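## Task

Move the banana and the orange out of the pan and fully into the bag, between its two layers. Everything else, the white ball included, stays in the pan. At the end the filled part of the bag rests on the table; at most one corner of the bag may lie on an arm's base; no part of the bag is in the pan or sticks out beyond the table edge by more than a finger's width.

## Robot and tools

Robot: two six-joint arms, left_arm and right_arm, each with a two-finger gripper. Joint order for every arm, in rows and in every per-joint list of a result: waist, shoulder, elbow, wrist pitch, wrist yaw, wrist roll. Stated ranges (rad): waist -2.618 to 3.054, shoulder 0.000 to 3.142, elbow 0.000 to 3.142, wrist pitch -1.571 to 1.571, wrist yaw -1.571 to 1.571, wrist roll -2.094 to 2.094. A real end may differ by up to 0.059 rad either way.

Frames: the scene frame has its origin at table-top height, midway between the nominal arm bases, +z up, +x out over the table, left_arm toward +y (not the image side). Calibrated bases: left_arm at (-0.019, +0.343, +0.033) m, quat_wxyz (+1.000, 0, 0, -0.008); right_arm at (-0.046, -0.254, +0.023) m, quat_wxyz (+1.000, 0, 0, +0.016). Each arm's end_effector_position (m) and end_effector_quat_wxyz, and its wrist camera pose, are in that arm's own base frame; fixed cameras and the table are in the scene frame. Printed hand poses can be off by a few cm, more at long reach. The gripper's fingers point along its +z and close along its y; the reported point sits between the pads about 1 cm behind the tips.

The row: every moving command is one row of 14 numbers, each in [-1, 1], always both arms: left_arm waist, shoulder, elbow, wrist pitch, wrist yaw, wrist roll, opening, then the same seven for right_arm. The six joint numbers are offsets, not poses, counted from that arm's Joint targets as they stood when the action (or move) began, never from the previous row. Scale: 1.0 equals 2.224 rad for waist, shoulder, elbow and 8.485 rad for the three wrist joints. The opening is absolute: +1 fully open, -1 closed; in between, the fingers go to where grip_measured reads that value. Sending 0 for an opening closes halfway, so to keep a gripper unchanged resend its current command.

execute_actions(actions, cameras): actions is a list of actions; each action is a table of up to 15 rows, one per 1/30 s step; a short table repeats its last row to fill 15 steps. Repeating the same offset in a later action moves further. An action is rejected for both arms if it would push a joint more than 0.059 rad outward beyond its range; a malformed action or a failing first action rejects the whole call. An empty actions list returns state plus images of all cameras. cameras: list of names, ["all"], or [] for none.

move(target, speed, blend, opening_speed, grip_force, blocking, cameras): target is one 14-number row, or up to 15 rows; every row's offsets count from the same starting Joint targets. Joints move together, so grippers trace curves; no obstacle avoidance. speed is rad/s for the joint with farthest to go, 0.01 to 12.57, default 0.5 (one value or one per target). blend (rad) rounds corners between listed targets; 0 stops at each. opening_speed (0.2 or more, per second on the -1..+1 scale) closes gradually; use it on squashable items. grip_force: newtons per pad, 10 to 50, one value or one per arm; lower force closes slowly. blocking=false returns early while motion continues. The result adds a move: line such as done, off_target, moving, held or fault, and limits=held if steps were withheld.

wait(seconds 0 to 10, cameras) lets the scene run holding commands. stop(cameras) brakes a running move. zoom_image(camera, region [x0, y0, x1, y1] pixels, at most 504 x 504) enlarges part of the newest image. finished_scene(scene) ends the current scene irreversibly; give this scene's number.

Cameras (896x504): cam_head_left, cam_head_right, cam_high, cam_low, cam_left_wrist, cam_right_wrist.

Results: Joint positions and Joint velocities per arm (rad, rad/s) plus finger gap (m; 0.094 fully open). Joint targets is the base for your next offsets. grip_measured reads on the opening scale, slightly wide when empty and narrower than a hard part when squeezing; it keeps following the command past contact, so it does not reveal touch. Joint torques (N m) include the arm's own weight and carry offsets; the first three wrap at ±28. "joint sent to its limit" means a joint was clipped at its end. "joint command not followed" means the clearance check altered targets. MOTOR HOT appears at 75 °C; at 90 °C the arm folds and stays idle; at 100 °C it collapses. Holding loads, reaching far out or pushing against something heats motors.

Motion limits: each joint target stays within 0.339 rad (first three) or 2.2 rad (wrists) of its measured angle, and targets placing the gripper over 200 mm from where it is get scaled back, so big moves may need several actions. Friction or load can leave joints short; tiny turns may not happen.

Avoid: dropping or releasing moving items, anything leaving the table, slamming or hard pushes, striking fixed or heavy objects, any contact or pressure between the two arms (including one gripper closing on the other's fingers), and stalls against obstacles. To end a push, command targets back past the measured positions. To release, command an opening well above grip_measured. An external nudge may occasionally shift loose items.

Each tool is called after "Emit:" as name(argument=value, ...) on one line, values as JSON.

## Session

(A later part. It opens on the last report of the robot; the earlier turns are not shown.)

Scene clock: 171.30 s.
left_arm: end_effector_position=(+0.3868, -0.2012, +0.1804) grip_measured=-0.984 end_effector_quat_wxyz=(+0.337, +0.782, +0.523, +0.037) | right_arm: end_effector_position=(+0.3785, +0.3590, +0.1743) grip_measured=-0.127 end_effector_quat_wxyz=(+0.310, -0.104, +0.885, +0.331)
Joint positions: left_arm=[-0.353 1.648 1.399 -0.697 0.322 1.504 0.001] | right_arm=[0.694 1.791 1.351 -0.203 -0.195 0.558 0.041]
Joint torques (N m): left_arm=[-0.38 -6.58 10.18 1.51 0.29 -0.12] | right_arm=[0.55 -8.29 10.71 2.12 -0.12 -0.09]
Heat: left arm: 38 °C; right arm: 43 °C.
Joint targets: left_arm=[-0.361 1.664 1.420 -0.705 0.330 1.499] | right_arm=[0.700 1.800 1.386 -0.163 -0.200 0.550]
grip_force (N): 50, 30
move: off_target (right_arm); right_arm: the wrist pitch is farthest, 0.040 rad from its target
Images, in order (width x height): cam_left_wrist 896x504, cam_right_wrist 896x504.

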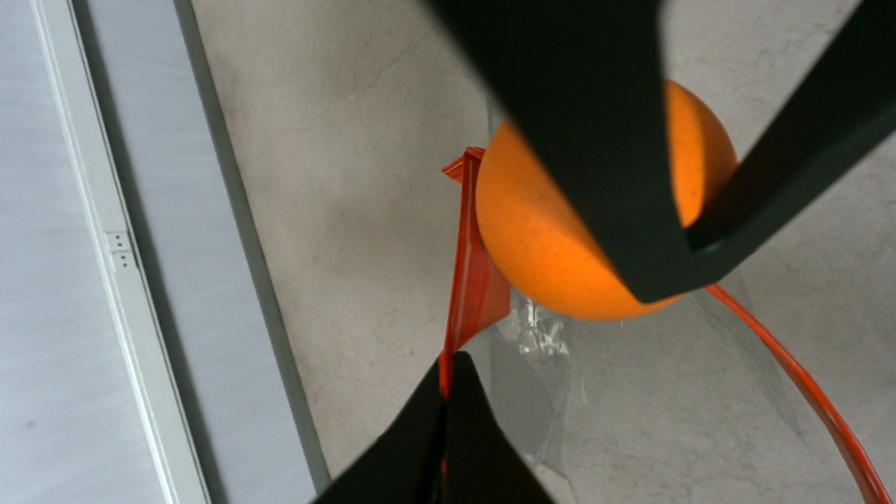

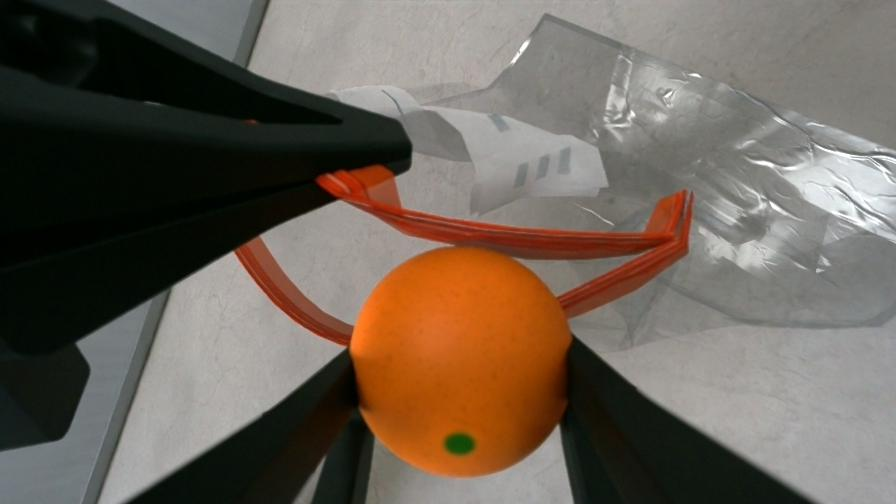

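Emit:
move(target=[0,0,0,0,0,0,-1,-0.0225,-0.0913,-0.1237,0.0263,-0.0124,-0.0295,-0.13], speed=0.2, cameras=["cam_high","cam_left_wrist","cam_right_wrist"])

Emit:
zoom_image(camera="cam_high", region=[360, 80, 540, 260])

Scene clock: 174.23 s.
left_arm: end_effector_position=(+0.3866, -0.2011, +0.1803) grip_measured=-0.984 end_effector_quat_wxyz=(+0.337, +0.782, +0.523, +0.037) | right_arm: end_effector_position=(+0.3590, +0.3407, +0.1945) grip_measured=-0.127 end_effector_quat_wxyz=(+0.394, -0.221, +0.821, +0.349)
Joint positions: left_arm=[-0.353 1.648 1.399 -0.698 0.322 1.504 0.001] | right_arm=[0.657 1.637 1.115 0.036 -0.295 0.309 0.041]
Joint torques (N m): left_arm=[-0.38 -6.58 10.15 1.51 0.29 -0.12] | right_arm=[-0.64 -11.23 7.05 2.08 -0.22 -0.05]
Heat: left arm: 38 °C; right arm: 43 °C.
Joint targets: left_arm=[-0.361 1.664 1.420 -0.705 0.330 1.499] | right_arm=[0.650 1.597 1.111 0.060 -0.306 0.299]
grip_force (N): 50, 30
move: off_target (right_arm); right_arm: the shoulder is farthest, 0.040 rad from its target
Images, in order (width x height): cam_high 896x504, cam_left_wrist 896x504, cam_right_wrist 896x504.

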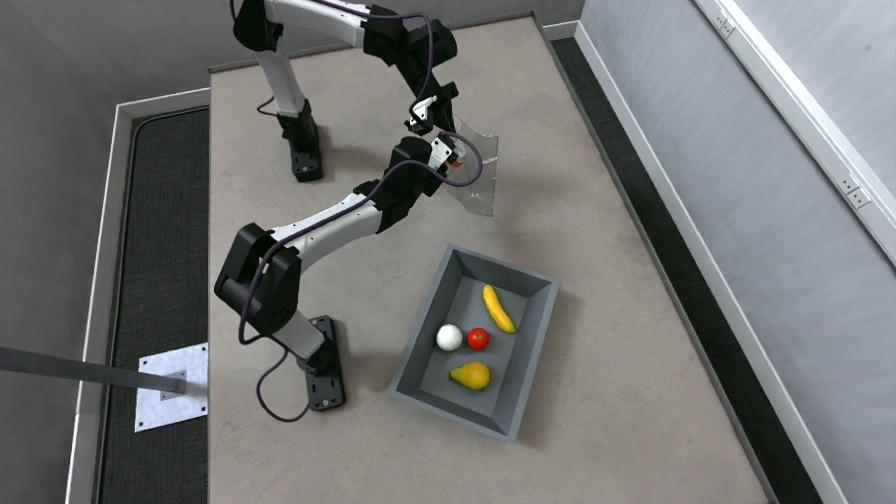

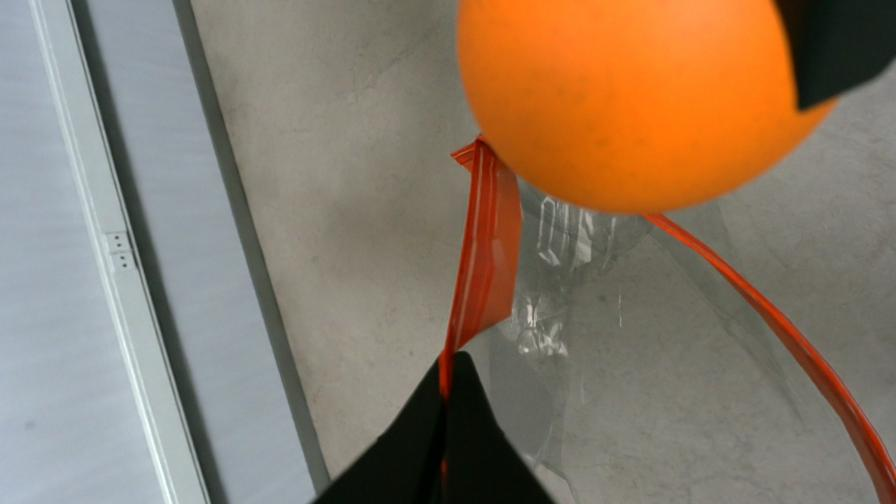

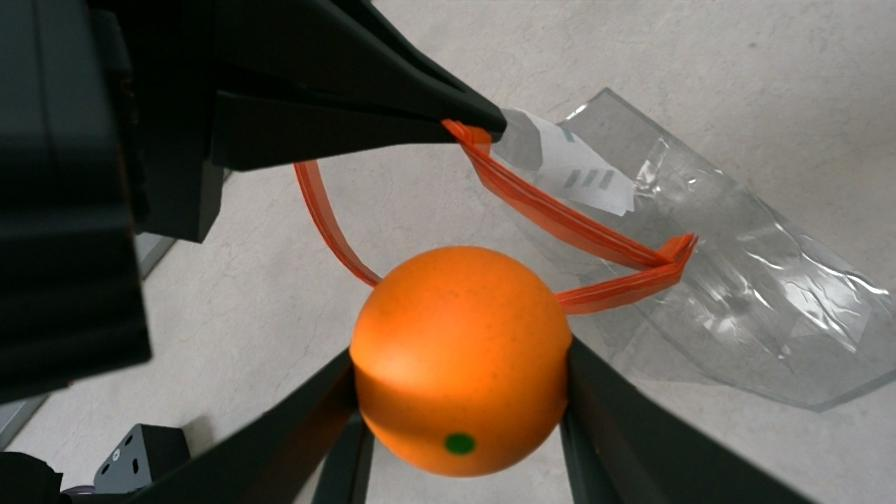

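Scaled by 2.800 from the camera's 896x504 image, which has a finer 1280x720 frame.

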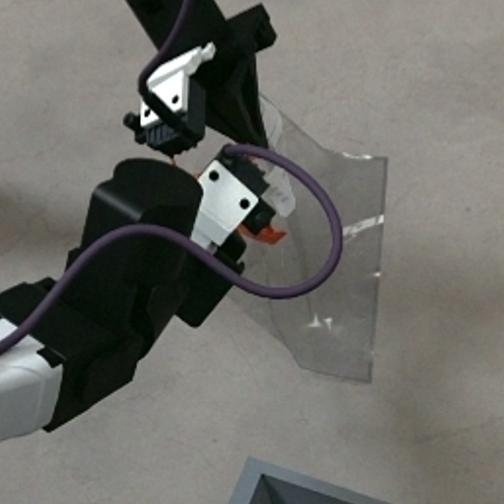

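Emit:
move(target=[[0,0,0,0,0,0,-1,0.0018,0.027,0.0391,-0.0012,0,0,-0.13],[0,0,0,0,0,0,-1,0.0101,0.0724,0.0391,0.0118,0,0,-0.13]], speed=[0.2,0.12], cameras=["cam_left_wrist","cam_right_wrist"])

Scene clock: 177.23 s.
left_arm: end_effector_position=(+0.3868, -0.2013, +0.1807) grip_measured=-0.984 end_effector_quat_wxyz=(+0.338, +0.782, +0.523, +0.037) | right_arm: end_effector_position=(+0.3793, +0.3616, +0.1858) grip_measured=-0.127 end_effector_quat_wxyz=(+0.409, -0.226, +0.809, +0.357)
Joint positions: left_arm=[-0.353 1.648 1.4 -0.698 0.322 1.504 0.001] | right_arm=[0.665 1.748 1.168 0.136 -0.296 0.307 0.041]
Joint torques (N m): left_arm=[-0.42 -6.6 10.1 1.51 0.29 -0.12] | right_arm=[0.75 -7.8 10.14 2.07 -0.18 -0.07]
Heat: left arm: 38 °C; right arm: 43 °C.
Joint targets: left_arm=[-0.361 1.664 1.420 -0.705 0.331 1.499] | right_arm=[0.672 1.759 1.198 0.160 -0.306 0.299]
grip_force (N): 50, 30
move: done
Images, in order (width x height): cam_left_wrist 896x504, cam_right_wrist 896x504.

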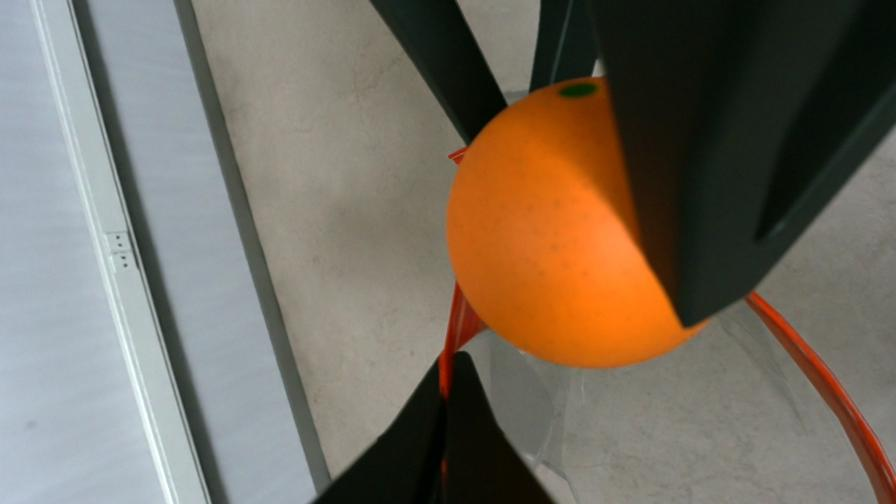

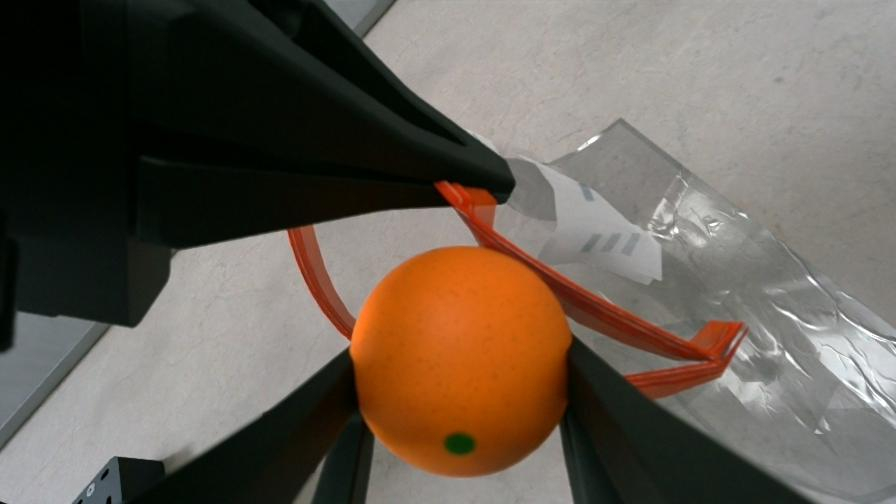

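Emit:
move(target=[0,0,0,0,0,0,-1,0.0040,0.0281,0.0301,-0.0024,0,0,-0.13], speed=0.1, cameras=["cam_left_wrist","cam_right_wrist"])

Scene clock: 179.57 s.
left_arm: end_effector_position=(+0.3868, -0.2013, +0.1807) grip_measured=-0.984 end_effector_quat_wxyz=(+0.338, +0.782, +0.523, +0.037) | right_arm: end_effector_position=(+0.3892, +0.3720, +0.1785) grip_measured=-0.127 end_effector_quat_wxyz=(+0.402, -0.228, +0.813, +0.355)
Joint positions: left_arm=[-0.353 1.648 1.4 -0.698 0.322 1.504 0.001] | right_arm=[0.668 1.811 1.229 0.122 -0.296 0.307 0.041]
Joint torques (N m): left_arm=[-0.39 -6.58 10.1 1.52 0.3 -0.11] | right_arm=[1.22 -8.38 10.58 2.01 -0.19 -0.07]
Heat: left arm: 38 °C; right arm: 43 °C.
Joint targets: left_arm=[-0.361 1.664 1.420 -0.705 0.331 1.499] | right_arm=[0.681 1.821 1.265 0.139 -0.306 0.299]
grip_force (N): 50, 30
move: off_target (right_arm); right_arm: the elbow is farthest, 0.036 rad from its target
Images, in order (width x height): cam_left_wrist 896x504, cam_right_wrist 896x504.

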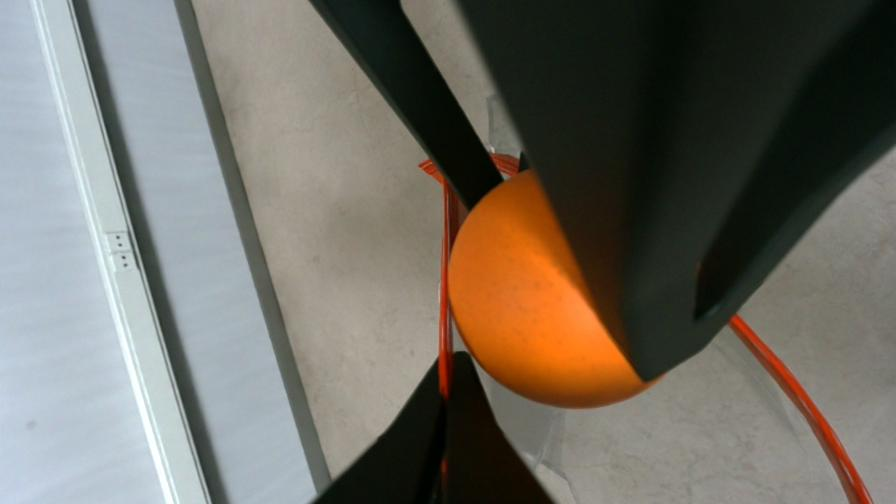

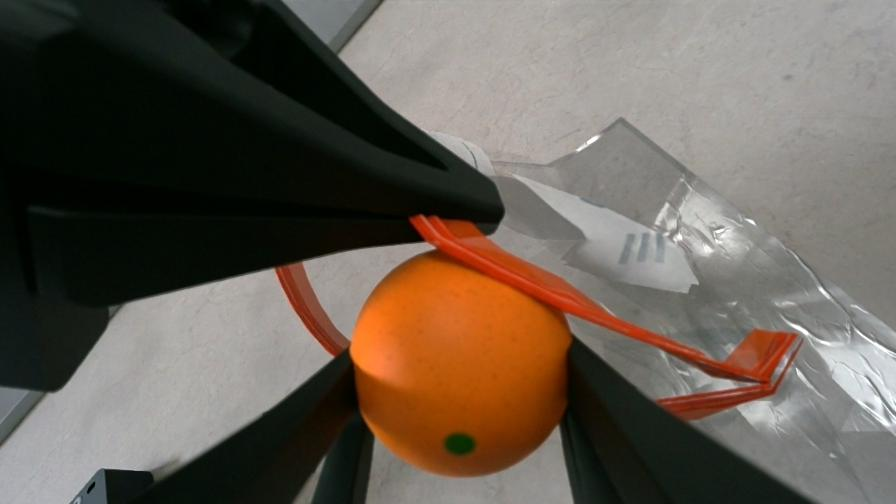

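Emit:
move(target=[[0,0,0,0,0,0,-1,-0.0117,-0.0859,-0.0337,-0.0140,0,0,-0.13],[0,0,0,0,0,0,-1,-0.0085,-0.0198,0.0202,-0.0105,0,0,-0.13]], speed=[0.2,0.12], cameras=["cam_left_wrist","cam_right_wrist"])

Scene clock: 183.30 s.
left_arm: end_effector_position=(+0.3888, -0.1979, +0.1811) grip_measured=-0.984 end_effector_quat_wxyz=(+0.337, +0.779, +0.526, +0.040) | right_arm: end_effector_position=(+0.3860, +0.3597, +0.1905) grip_measured=-0.128 end_effector_quat_wxyz=(+0.387, -0.221, +0.826, +0.344)
Joint positions: left_arm=[-0.345 1.648 1.401 -0.698 0.319 1.504 0.001] | right_arm=[0.654 1.766 1.263 -0.003 -0.295 0.306 0.041]
Joint torques (N m): left_arm=[-0.94 -6.57 9.94 1.51 0.31 -0.11] | right_arm=[0.81 -7.97 11.78 2.35 -0.19 -0.06]
Heat: left arm: 38 °C; right arm: 43 °C.
Joint targets: left_arm=[-0.361 1.664 1.420 -0.705 0.330 1.499] | right_arm=[0.662 1.777 1.310 0.051 -0.306 0.299]
grip_force (N): 50, 30
move: off_target (right_arm); right_arm: the wrist pitch is farthest, 0.053 rad from its target
Images, in order (width x height): cam_left_wrist 896x504, cam_right_wrist 896x504.

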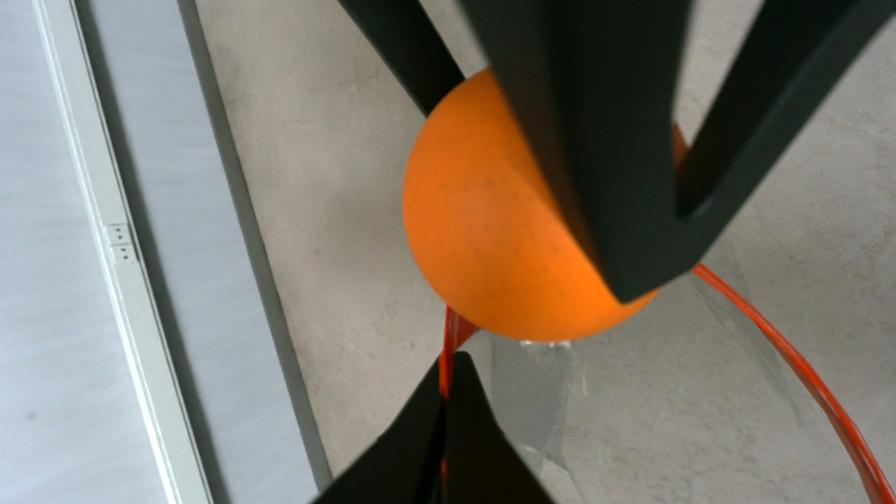

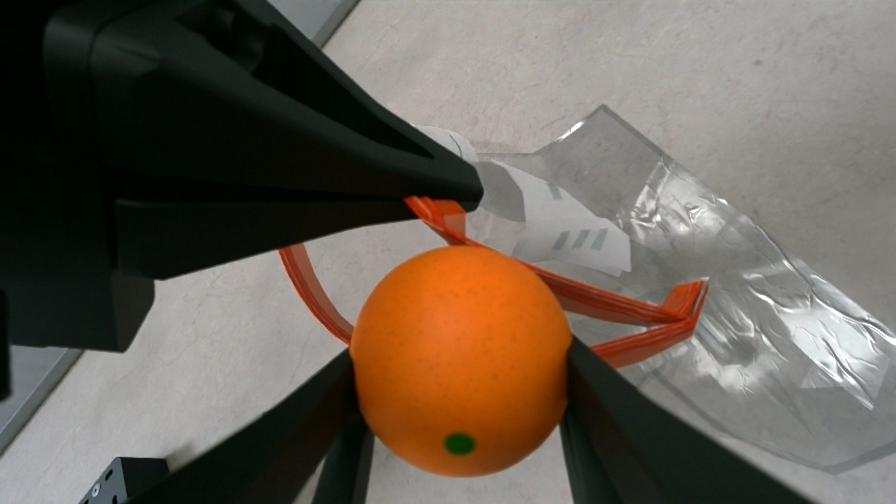

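Emit:
move(target=[[0,0,0,0,0,0,-1,-0.0031,-0.1111,-0.054,-0.0037,0,0,-0.13],[0,0.0087,-0.0804,0.0232,0,0,-1,-0.0031,-0.1111,-0.054,-0.0037,0,0,-0.13]], speed=0.2, cameras=["cam_low","cam_left_wrist","cam_right_wrist"])

Emit:
zoom_image(camera="cam_low", region=[360, 200, 580, 380])

Scene clock: 193.57 s.
left_arm: end_effector_position=(+0.3925, -0.2040, +0.1541) grip_measured=-0.984 end_effector_quat_wxyz=(+0.361, +0.777, +0.515, +0.043) | right_arm: end_effector_position=(+0.3587, +0.3266, +0.2174) grip_measured=-0.129 end_effector_quat_wxyz=(+0.397, -0.211, +0.830, +0.329)
Joint positions: left_arm=[-0.347 1.648 1.262 -0.511 0.342 1.503 0.001] | right_arm=[0.647 1.58 1.169 -0.094 -0.258 0.303 0.041]
Joint torques (N m): left_arm=[-0.87 -5.11 6.06 1.71 0.1 -0.11] | right_arm=[0.8 -11.86 9.42 2.96 -0.53 -0.03]
Heat: left arm: 39 °C; right arm: 44 °C.
Joint targets: left_arm=[-0.361 1.683 1.241 -0.508 0.330 1.499] | right_arm=[0.655 1.530 1.190 0.019 -0.306 0.299]
grip_force (N): 50, 30
move: off_target (right_arm); right_arm: the wrist pitch is farthest, 0.114 rad from its target
Images, in order (width x height): cam_low 896x504, cam_left_wrist 896x504, cam_right_wrist 896x504.

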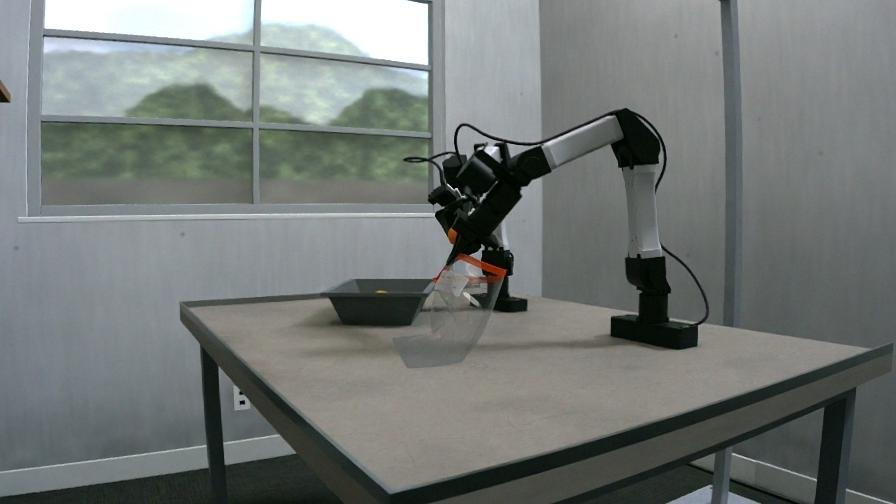

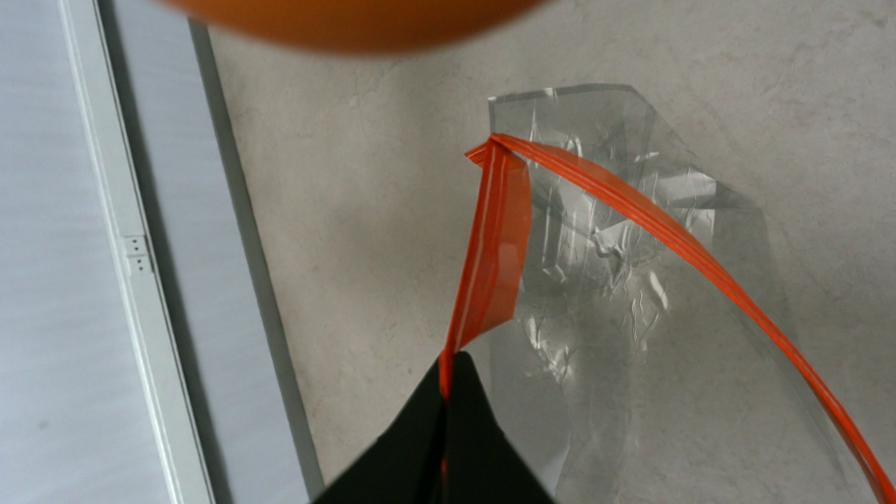

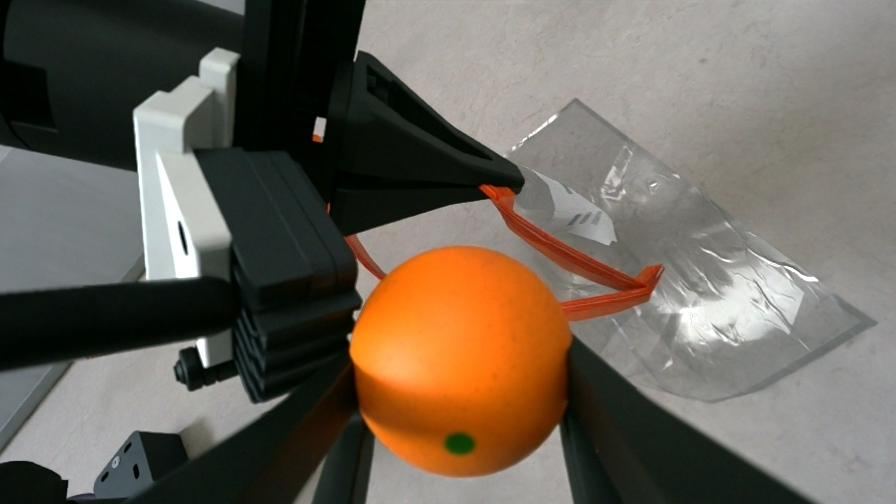

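Scaled by 2.291 from the camera's 896x504 image, which has a finer 1280x720 frame.

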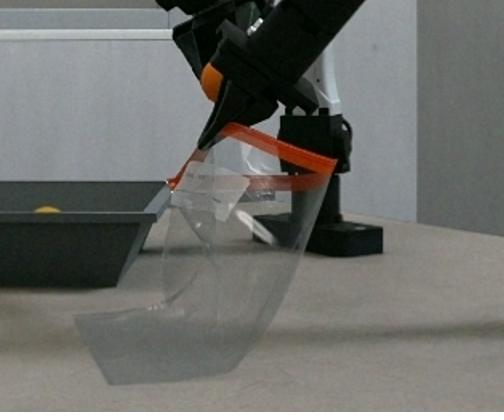

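Emit:
move(target=[0,0,0,0,0,0,-1,-0.054,0.0,0,-0.0133,0.0057,0,-0.13], speed=0.25, cameras=["cam_left_wrist","cam_right_wrist"])

Scene clock: 194.83 s.
left_arm: end_effector_position=(+0.3903, -0.2066, +0.1414) grip_measured=-0.984 end_effector_quat_wxyz=(+0.351, +0.781, +0.516, +0.034) | right_arm: end_effector_position=(+0.3896, +0.2852, +0.2234) grip_measured=-0.129 end_effector_quat_wxyz=(+0.417, -0.167, +0.838, +0.310)
Joint positions: left_arm=[-0.354 1.67 1.251 -0.505 0.342 1.503 0.001] | right_arm=[0.538 1.565 1.169 -0.099 -0.264 0.303 0.041]
Joint torques (N m): left_arm=[-0.27 -6.87 7.12 1.59 0.11 -0.11] | right_arm=[-0.08 -10.41 9.44 1.94 -0.02 -0.02]
Heat: left arm: 39 °C; right arm: 44 °C.
Joint targets: left_arm=[-0.361 1.683 1.242 -0.508 0.331 1.499] | right_arm=[0.535 1.530 1.190 -0.094 -0.258 0.299]
grip_force (N): 50, 30
move: done
Images, in order (width x height): cam_left_wrist 896x504, cam_right_wrist 896x504.

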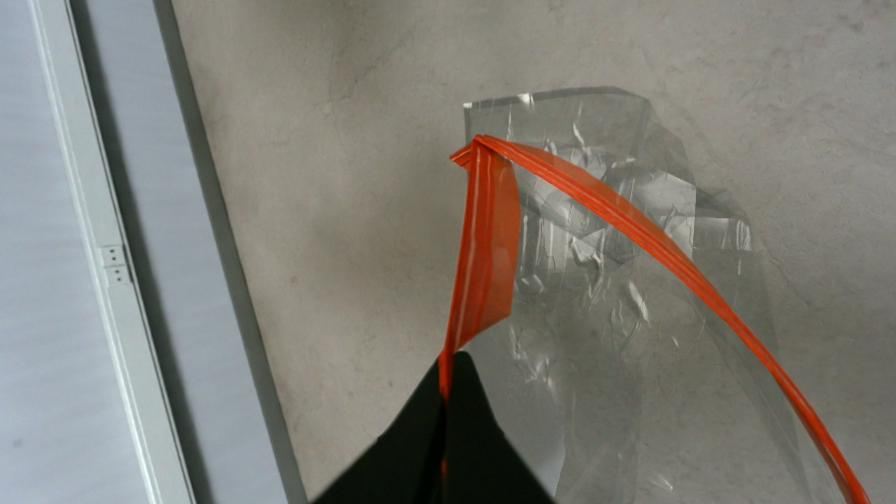

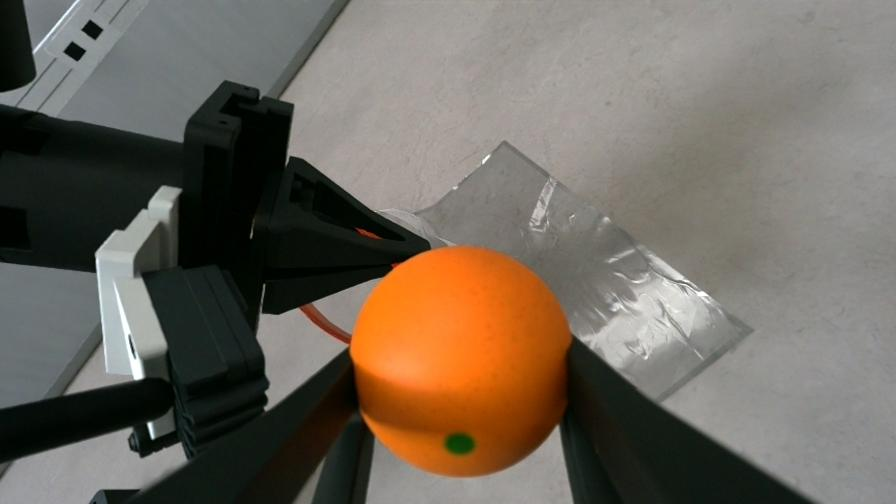

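Emit:
move(target=[0,0,0,0,0,0,-1,0.0508,-0.027,-0.1439,0.0264,-0.0057,0,-0.13], speed=0.3, cameras=["cam_high","cam_left_wrist","cam_right_wrist"])

Scene clock: 196.93 s.
left_arm: end_effector_position=(+0.3903, -0.2066, +0.1414) grip_measured=-0.984 end_effector_quat_wxyz=(+0.351, +0.781, +0.516, +0.034) | right_arm: end_effector_position=(+0.3247, +0.3061, +0.1583) grip_measured=-0.129 end_effector_quat_wxyz=(+0.380, -0.217, +0.833, +0.338)
Joint positions: left_arm=[-0.354 1.67 1.251 -0.505 0.342 1.503 0.001] | right_arm=[0.642 1.507 0.87 0.107 -0.295 0.303 0.041]
Joint torques (N m): left_arm=[-0.32 -6.89 7.09 1.59 0.1 -0.11] | right_arm=[0.59 -9.62 7.05 2.06 -0.19 -0.02]
Heat: left arm: 39 °C; right arm: 44 °C.
Joint targets: left_arm=[-0.361 1.683 1.242 -0.508 0.331 1.499] | right_arm=[0.648 1.470 0.870 0.130 -0.306 0.299]
grip_force (N): 50, 30
move: off_target (right_arm); right_arm: the shoulder is farthest, 0.037 rad from its target
Images, in order (width x height): cam_high 896x504, cam_left_wrist 896x504, cam_right_wrist 896x504.

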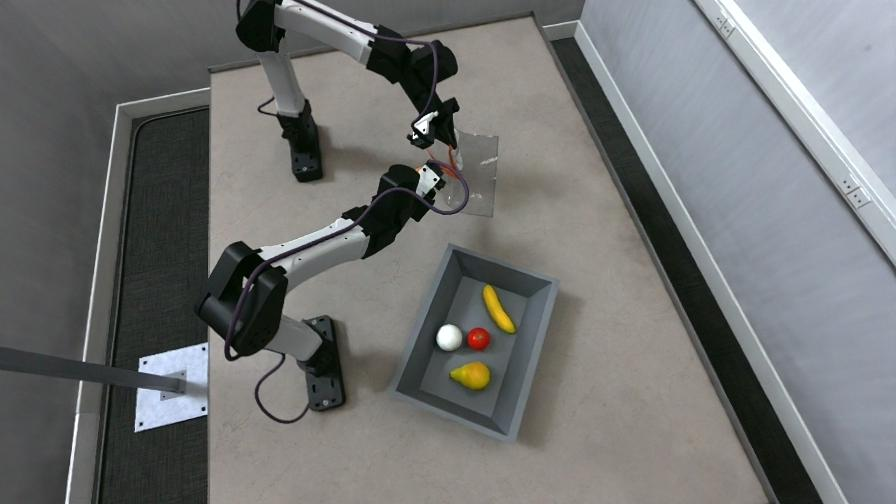

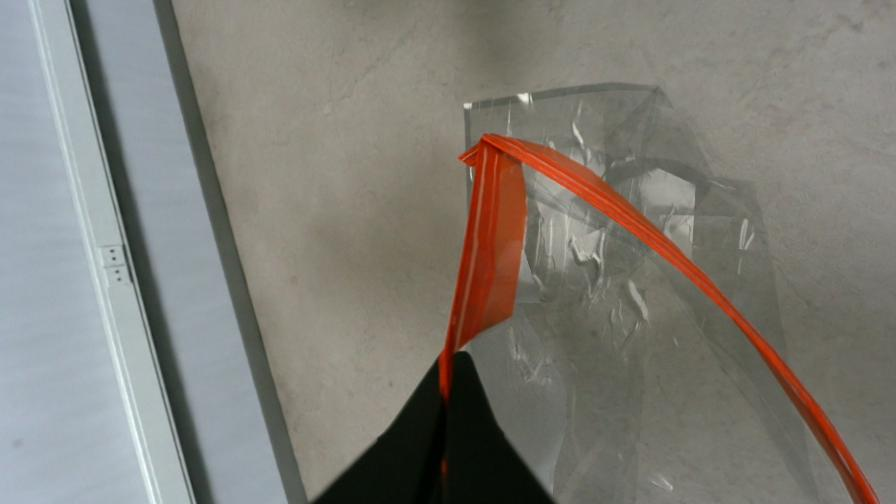

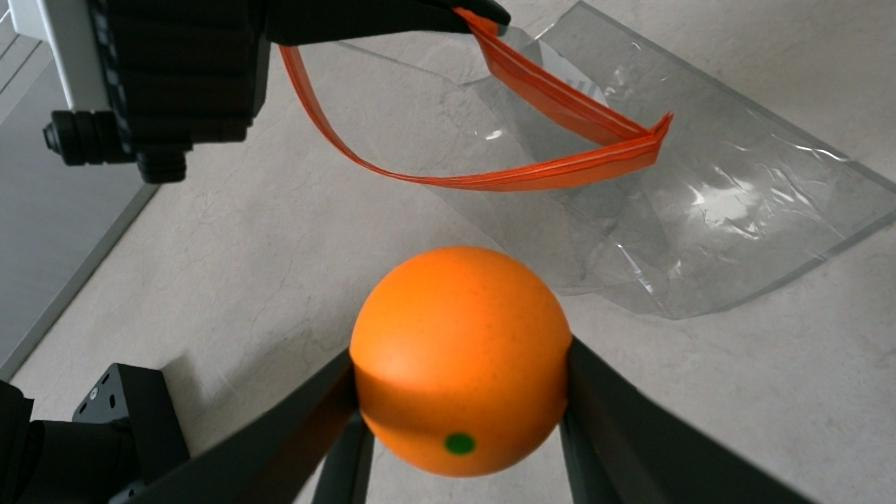

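Emit:
move(target=[[0,0,0,0,0,0,-1,-0.0081,0.0935,0.0769,0.0120,0,0,-0.13],[0,0,0,0,0,0,-1,0.0009,0.1439,0.1245,0.0127,0,0,-0.13]], speed=[0.25,0.12], blend=[0.03,0], cameras=["cam_left_wrist","cam_right_wrist"])

Scene clock: 201.43 s.
left_arm: end_effector_position=(+0.3905, -0.2064, +0.1413) grip_measured=-0.984 end_effector_quat_wxyz=(+0.350, +0.781, +0.517, +0.035) | right_arm: end_effector_position=(+0.3871, +0.3509, +0.1611) grip_measured=-0.129 end_effector_quat_wxyz=(+0.409, -0.217, +0.814, +0.349)
Joint positions: left_arm=[-0.354 1.67 1.251 -0.505 0.341 1.503 0.001] | right_arm=[0.639 1.779 1.111 0.213 -0.296 0.303 0.041]
Joint torques (N m): left_arm=[-0.29 -6.87 7.1 1.59 0.12 -0.11] | right_arm=[1.06 -7.88 10.48 2.1 -0.17 -0.02]
Heat: left arm: 39 °C; right arm: 43 °C.
Joint targets: left_arm=[-0.361 1.683 1.242 -0.508 0.331 1.499] | right_arm=[0.650 1.790 1.146 0.238 -0.306 0.299]
grip_force (N): 50, 30
move: off_target (right_arm); right_arm: the elbow is farthest, 0.036 rad from its target
Images, in order (width x height): cam_left_wrist 896x504, cam_right_wrist 896x504.

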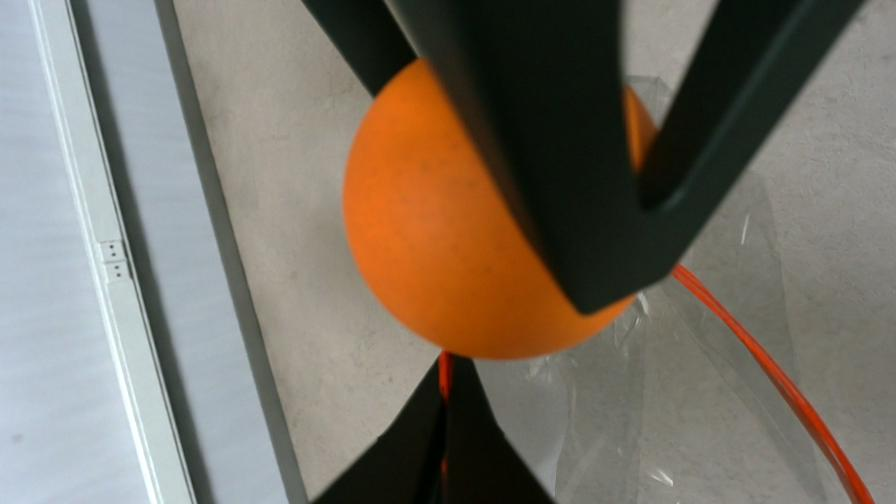

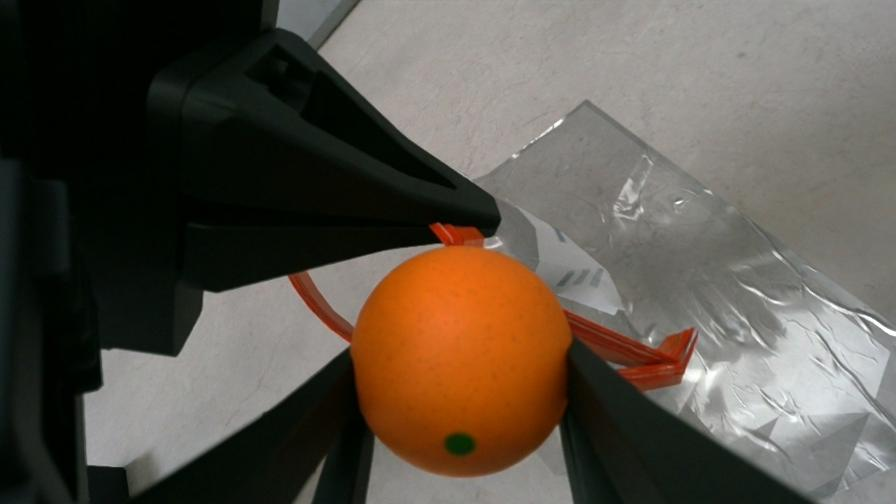

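Emit:
move(target=[0,0,0,0,0,0,-1,0,0.0333,0.0027,0.0080,0,0,-0.13], speed=0.1, cameras=["cam_left_wrist","cam_right_wrist"])

Scene clock: 203.67 s.
left_arm: end_effector_position=(+0.3917, -0.2045, +0.1407) grip_measured=-0.984 end_effector_quat_wxyz=(+0.347, +0.780, +0.519, +0.041) | right_arm: end_effector_position=(+0.3954, +0.3598, +0.1429) grip_measured=-0.129 end_effector_quat_wxyz=(+0.410, -0.219, +0.813, +0.351)
Joint positions: left_arm=[-0.354 1.67 1.251 -0.505 0.327 1.503 0.001] | right_arm=[0.643 1.853 1.122 0.279 -0.298 0.303 0.041]
Joint torques (N m): left_arm=[-0.31 -6.89 7.12 1.59 0.23 -0.11] | right_arm=[0.81 -8.35 9.89 2.11 -0.16 -0.03]
Heat: left arm: 39 °C; right arm: 43 °C.
Joint targets: left_arm=[-0.361 1.683 1.242 -0.508 0.330 1.499] | right_arm=[0.650 1.864 1.153 0.306 -0.306 0.299]
grip_force (N): 50, 30
move: done
Images, in order (width x height): cam_left_wrist 896x504, cam_right_wrist 896x504.

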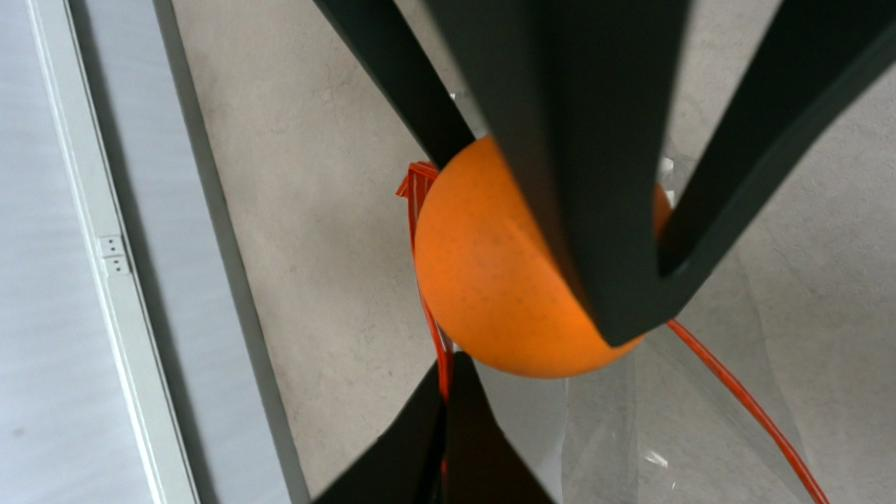

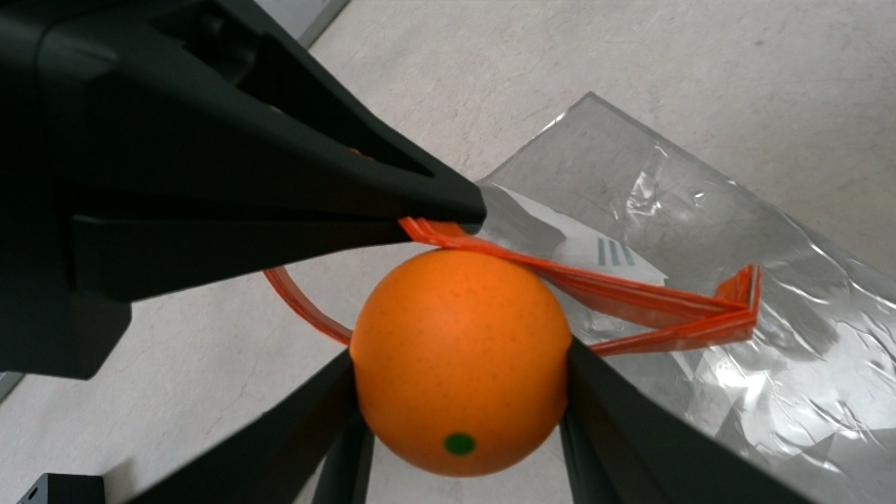

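Emit:
move(target=[0,0,0,0,0,0,-1,0.0076,0.0378,0.0742,-0.0296,0.006,0,-0.13], speed=0.12, cameras=["cam_low","cam_left_wrist","cam_right_wrist"])

Emit:
zoom_image(camera="cam_low", region=[390, 230, 550, 370])

Scene clock: 206.63 s.
left_arm: end_effector_position=(+0.3956, -0.1977, +0.1396) grip_measured=-0.984 end_effector_quat_wxyz=(+0.341, +0.777, +0.526, +0.053) | right_arm: end_effector_position=(+0.4029, +0.3661, +0.1224) grip_measured=-0.129 end_effector_quat_wxyz=(+0.352, -0.214, +0.855, +0.316)
Joint positions: left_arm=[-0.347 1.67 1.251 -0.504 0.3 1.503 0.001] | right_arm=[0.652 1.929 1.282 0.038 -0.269 0.303 0.041]
Joint torques (N m): left_arm=[-0.88 -6.9 7.09 1.58 0.48 -0.11] | right_arm=[1.46 -8.34 10.5 1.89 0.04 -0.02]
Heat: left arm: 39 °C; right arm: 43 °C.
Joint targets: left_arm=[-0.361 1.683 1.242 -0.508 0.330 1.499] | right_arm=[0.667 1.948 1.318 0.055 -0.255 0.299]
grip_force (N): 50, 30
move: off_target (right_arm); right_arm: the elbow is farthest, 0.036 rad from its target
Images, in order (width x height): cam_low 896x504, cam_left_wrist 896x504, cam_right_wrist 896x504.

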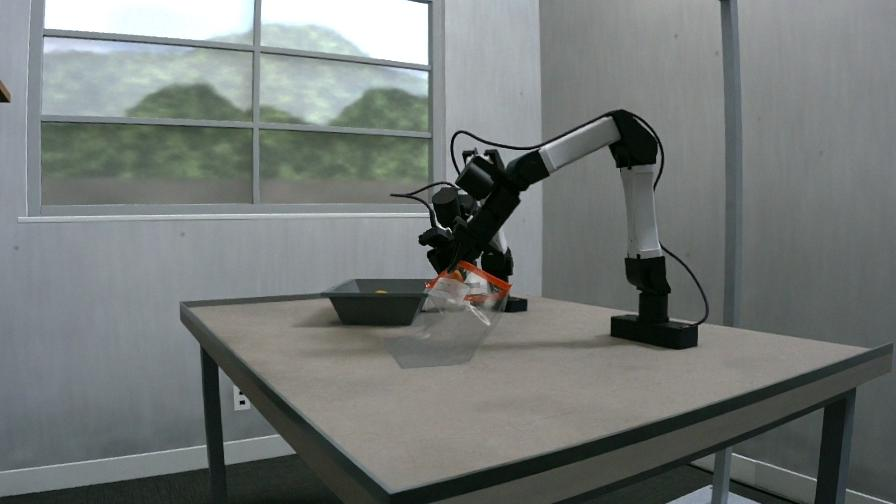

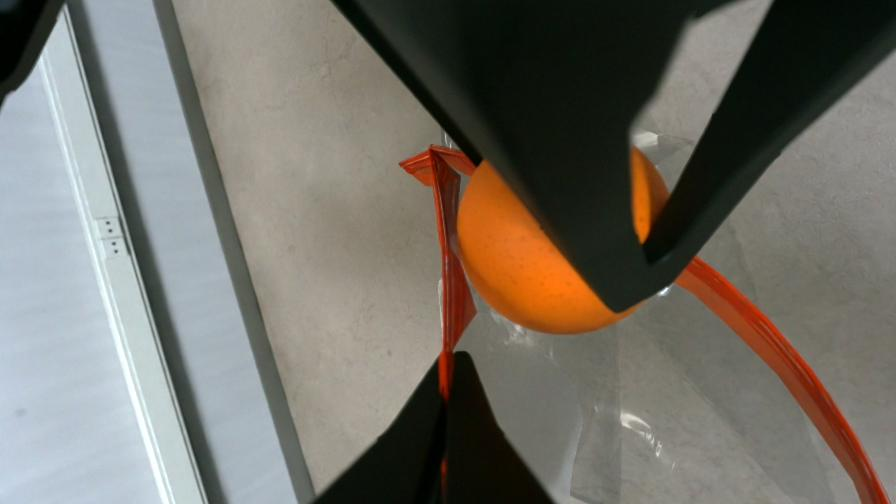

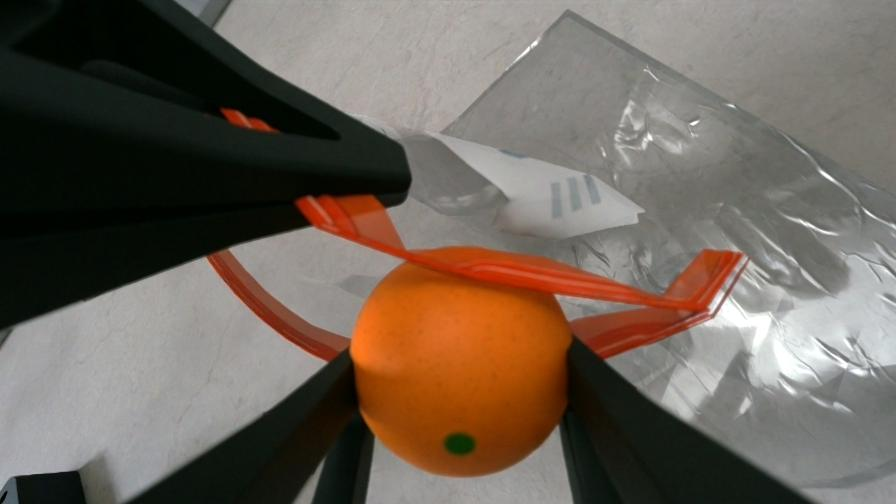

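Scaled by 3.150 from the camera's 896x504 image, which has a finer 1280x720 frame.

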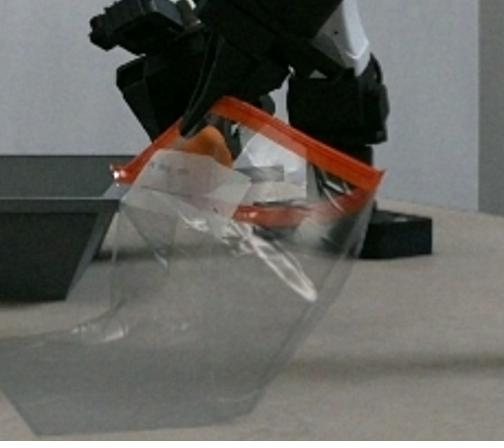

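Emit:
move(target=[0,0,0,0,0,0,-1,-0.0022,0.0495,0.0522,-0.0183,0.0059,0,-0.13], speed=0.12, cameras=["cam_low","cam_left_wrist","cam_right_wrist"])

Emit:
zoom_image(camera="cam_low", region=[390, 230, 550, 370])

Scene clock: 209.17 s.
left_arm: end_effector_position=(+0.3930, -0.2025, +0.1402) grip_measured=-0.984 end_effector_quat_wxyz=(+0.344, +0.780, +0.521, +0.046) | right_arm: end_effector_position=(+0.4138, +0.3676, +0.0848) grip_measured=-0.129 end_effector_quat_wxyz=(+0.309, -0.204, +0.888, +0.272)
Joint positions: left_arm=[-0.354 1.67 1.251 -0.504 0.313 1.503 0.001] | right_arm=[0.659 2.044 1.404 -0.103 -0.216 0.303 0.041]
Joint torques (N m): left_arm=[-0.32 -6.89 7.15 1.6 0.37 -0.1] | right_arm=[0.35 -9.62 9.78 1.63 0.01 -0.02]
Heat: left arm: 39 °C; right arm: 43 °C.
Joint targets: left_arm=[-0.361 1.683 1.242 -0.508 0.330 1.499] | right_arm=[0.662 2.058 1.434 -0.101 -0.205 0.299]
grip_force (N): 50, 30
move: done
Images, in order (width x height): cam_low 896x504, cam_left_wrist 896x504, cam_right_wrist 896x504.

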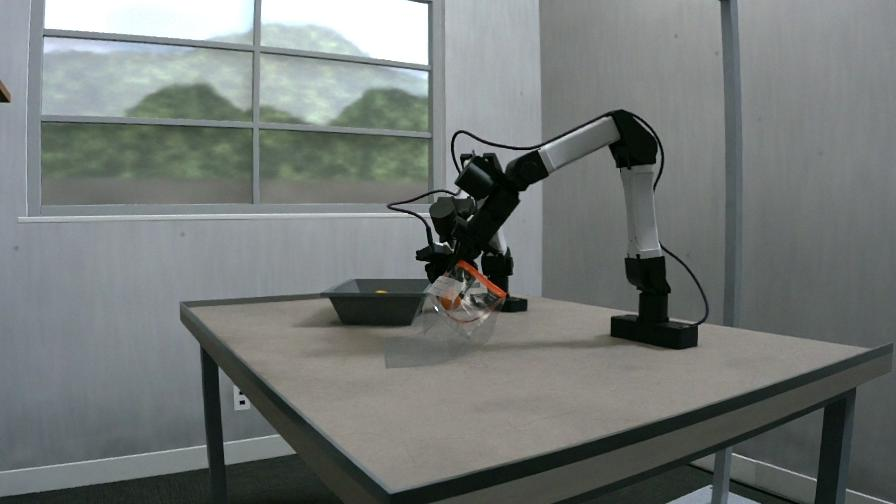

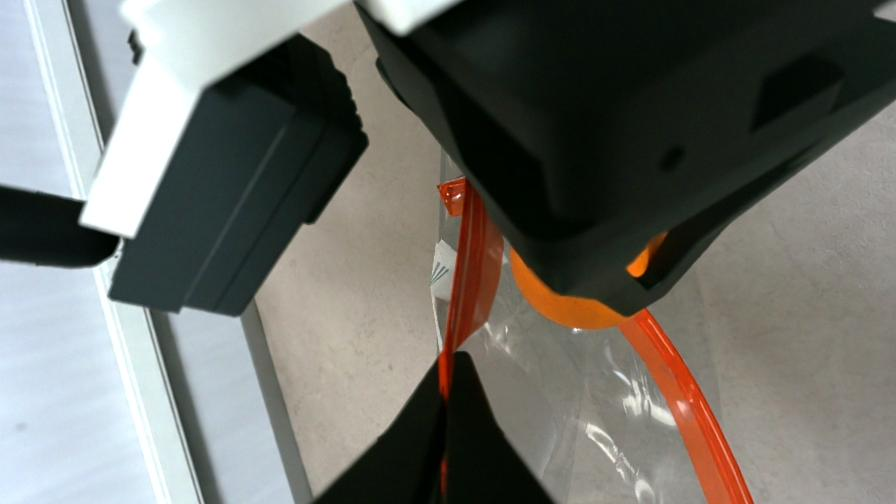

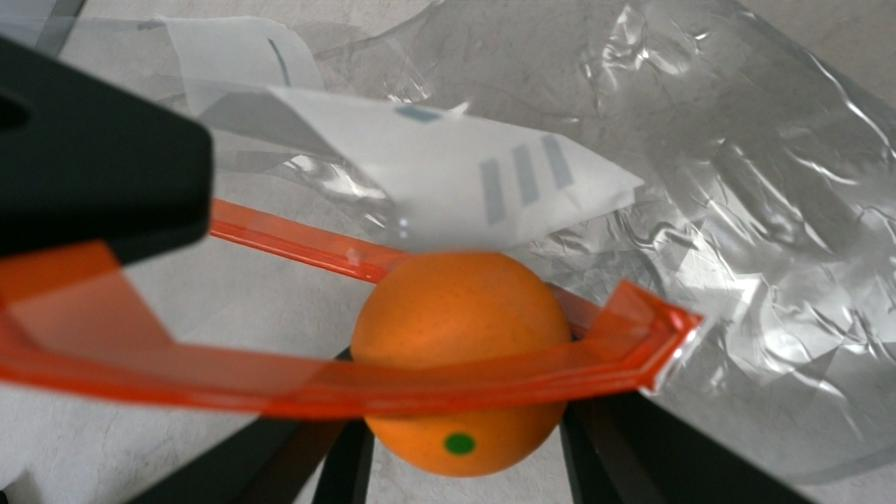

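Scaled by 3.150 from the camera's 896x504 image, which has a finer 1280x720 frame.

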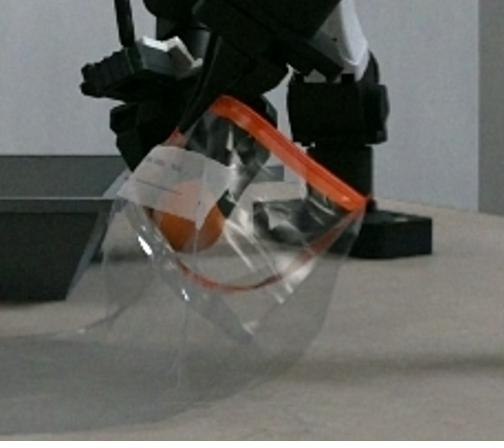

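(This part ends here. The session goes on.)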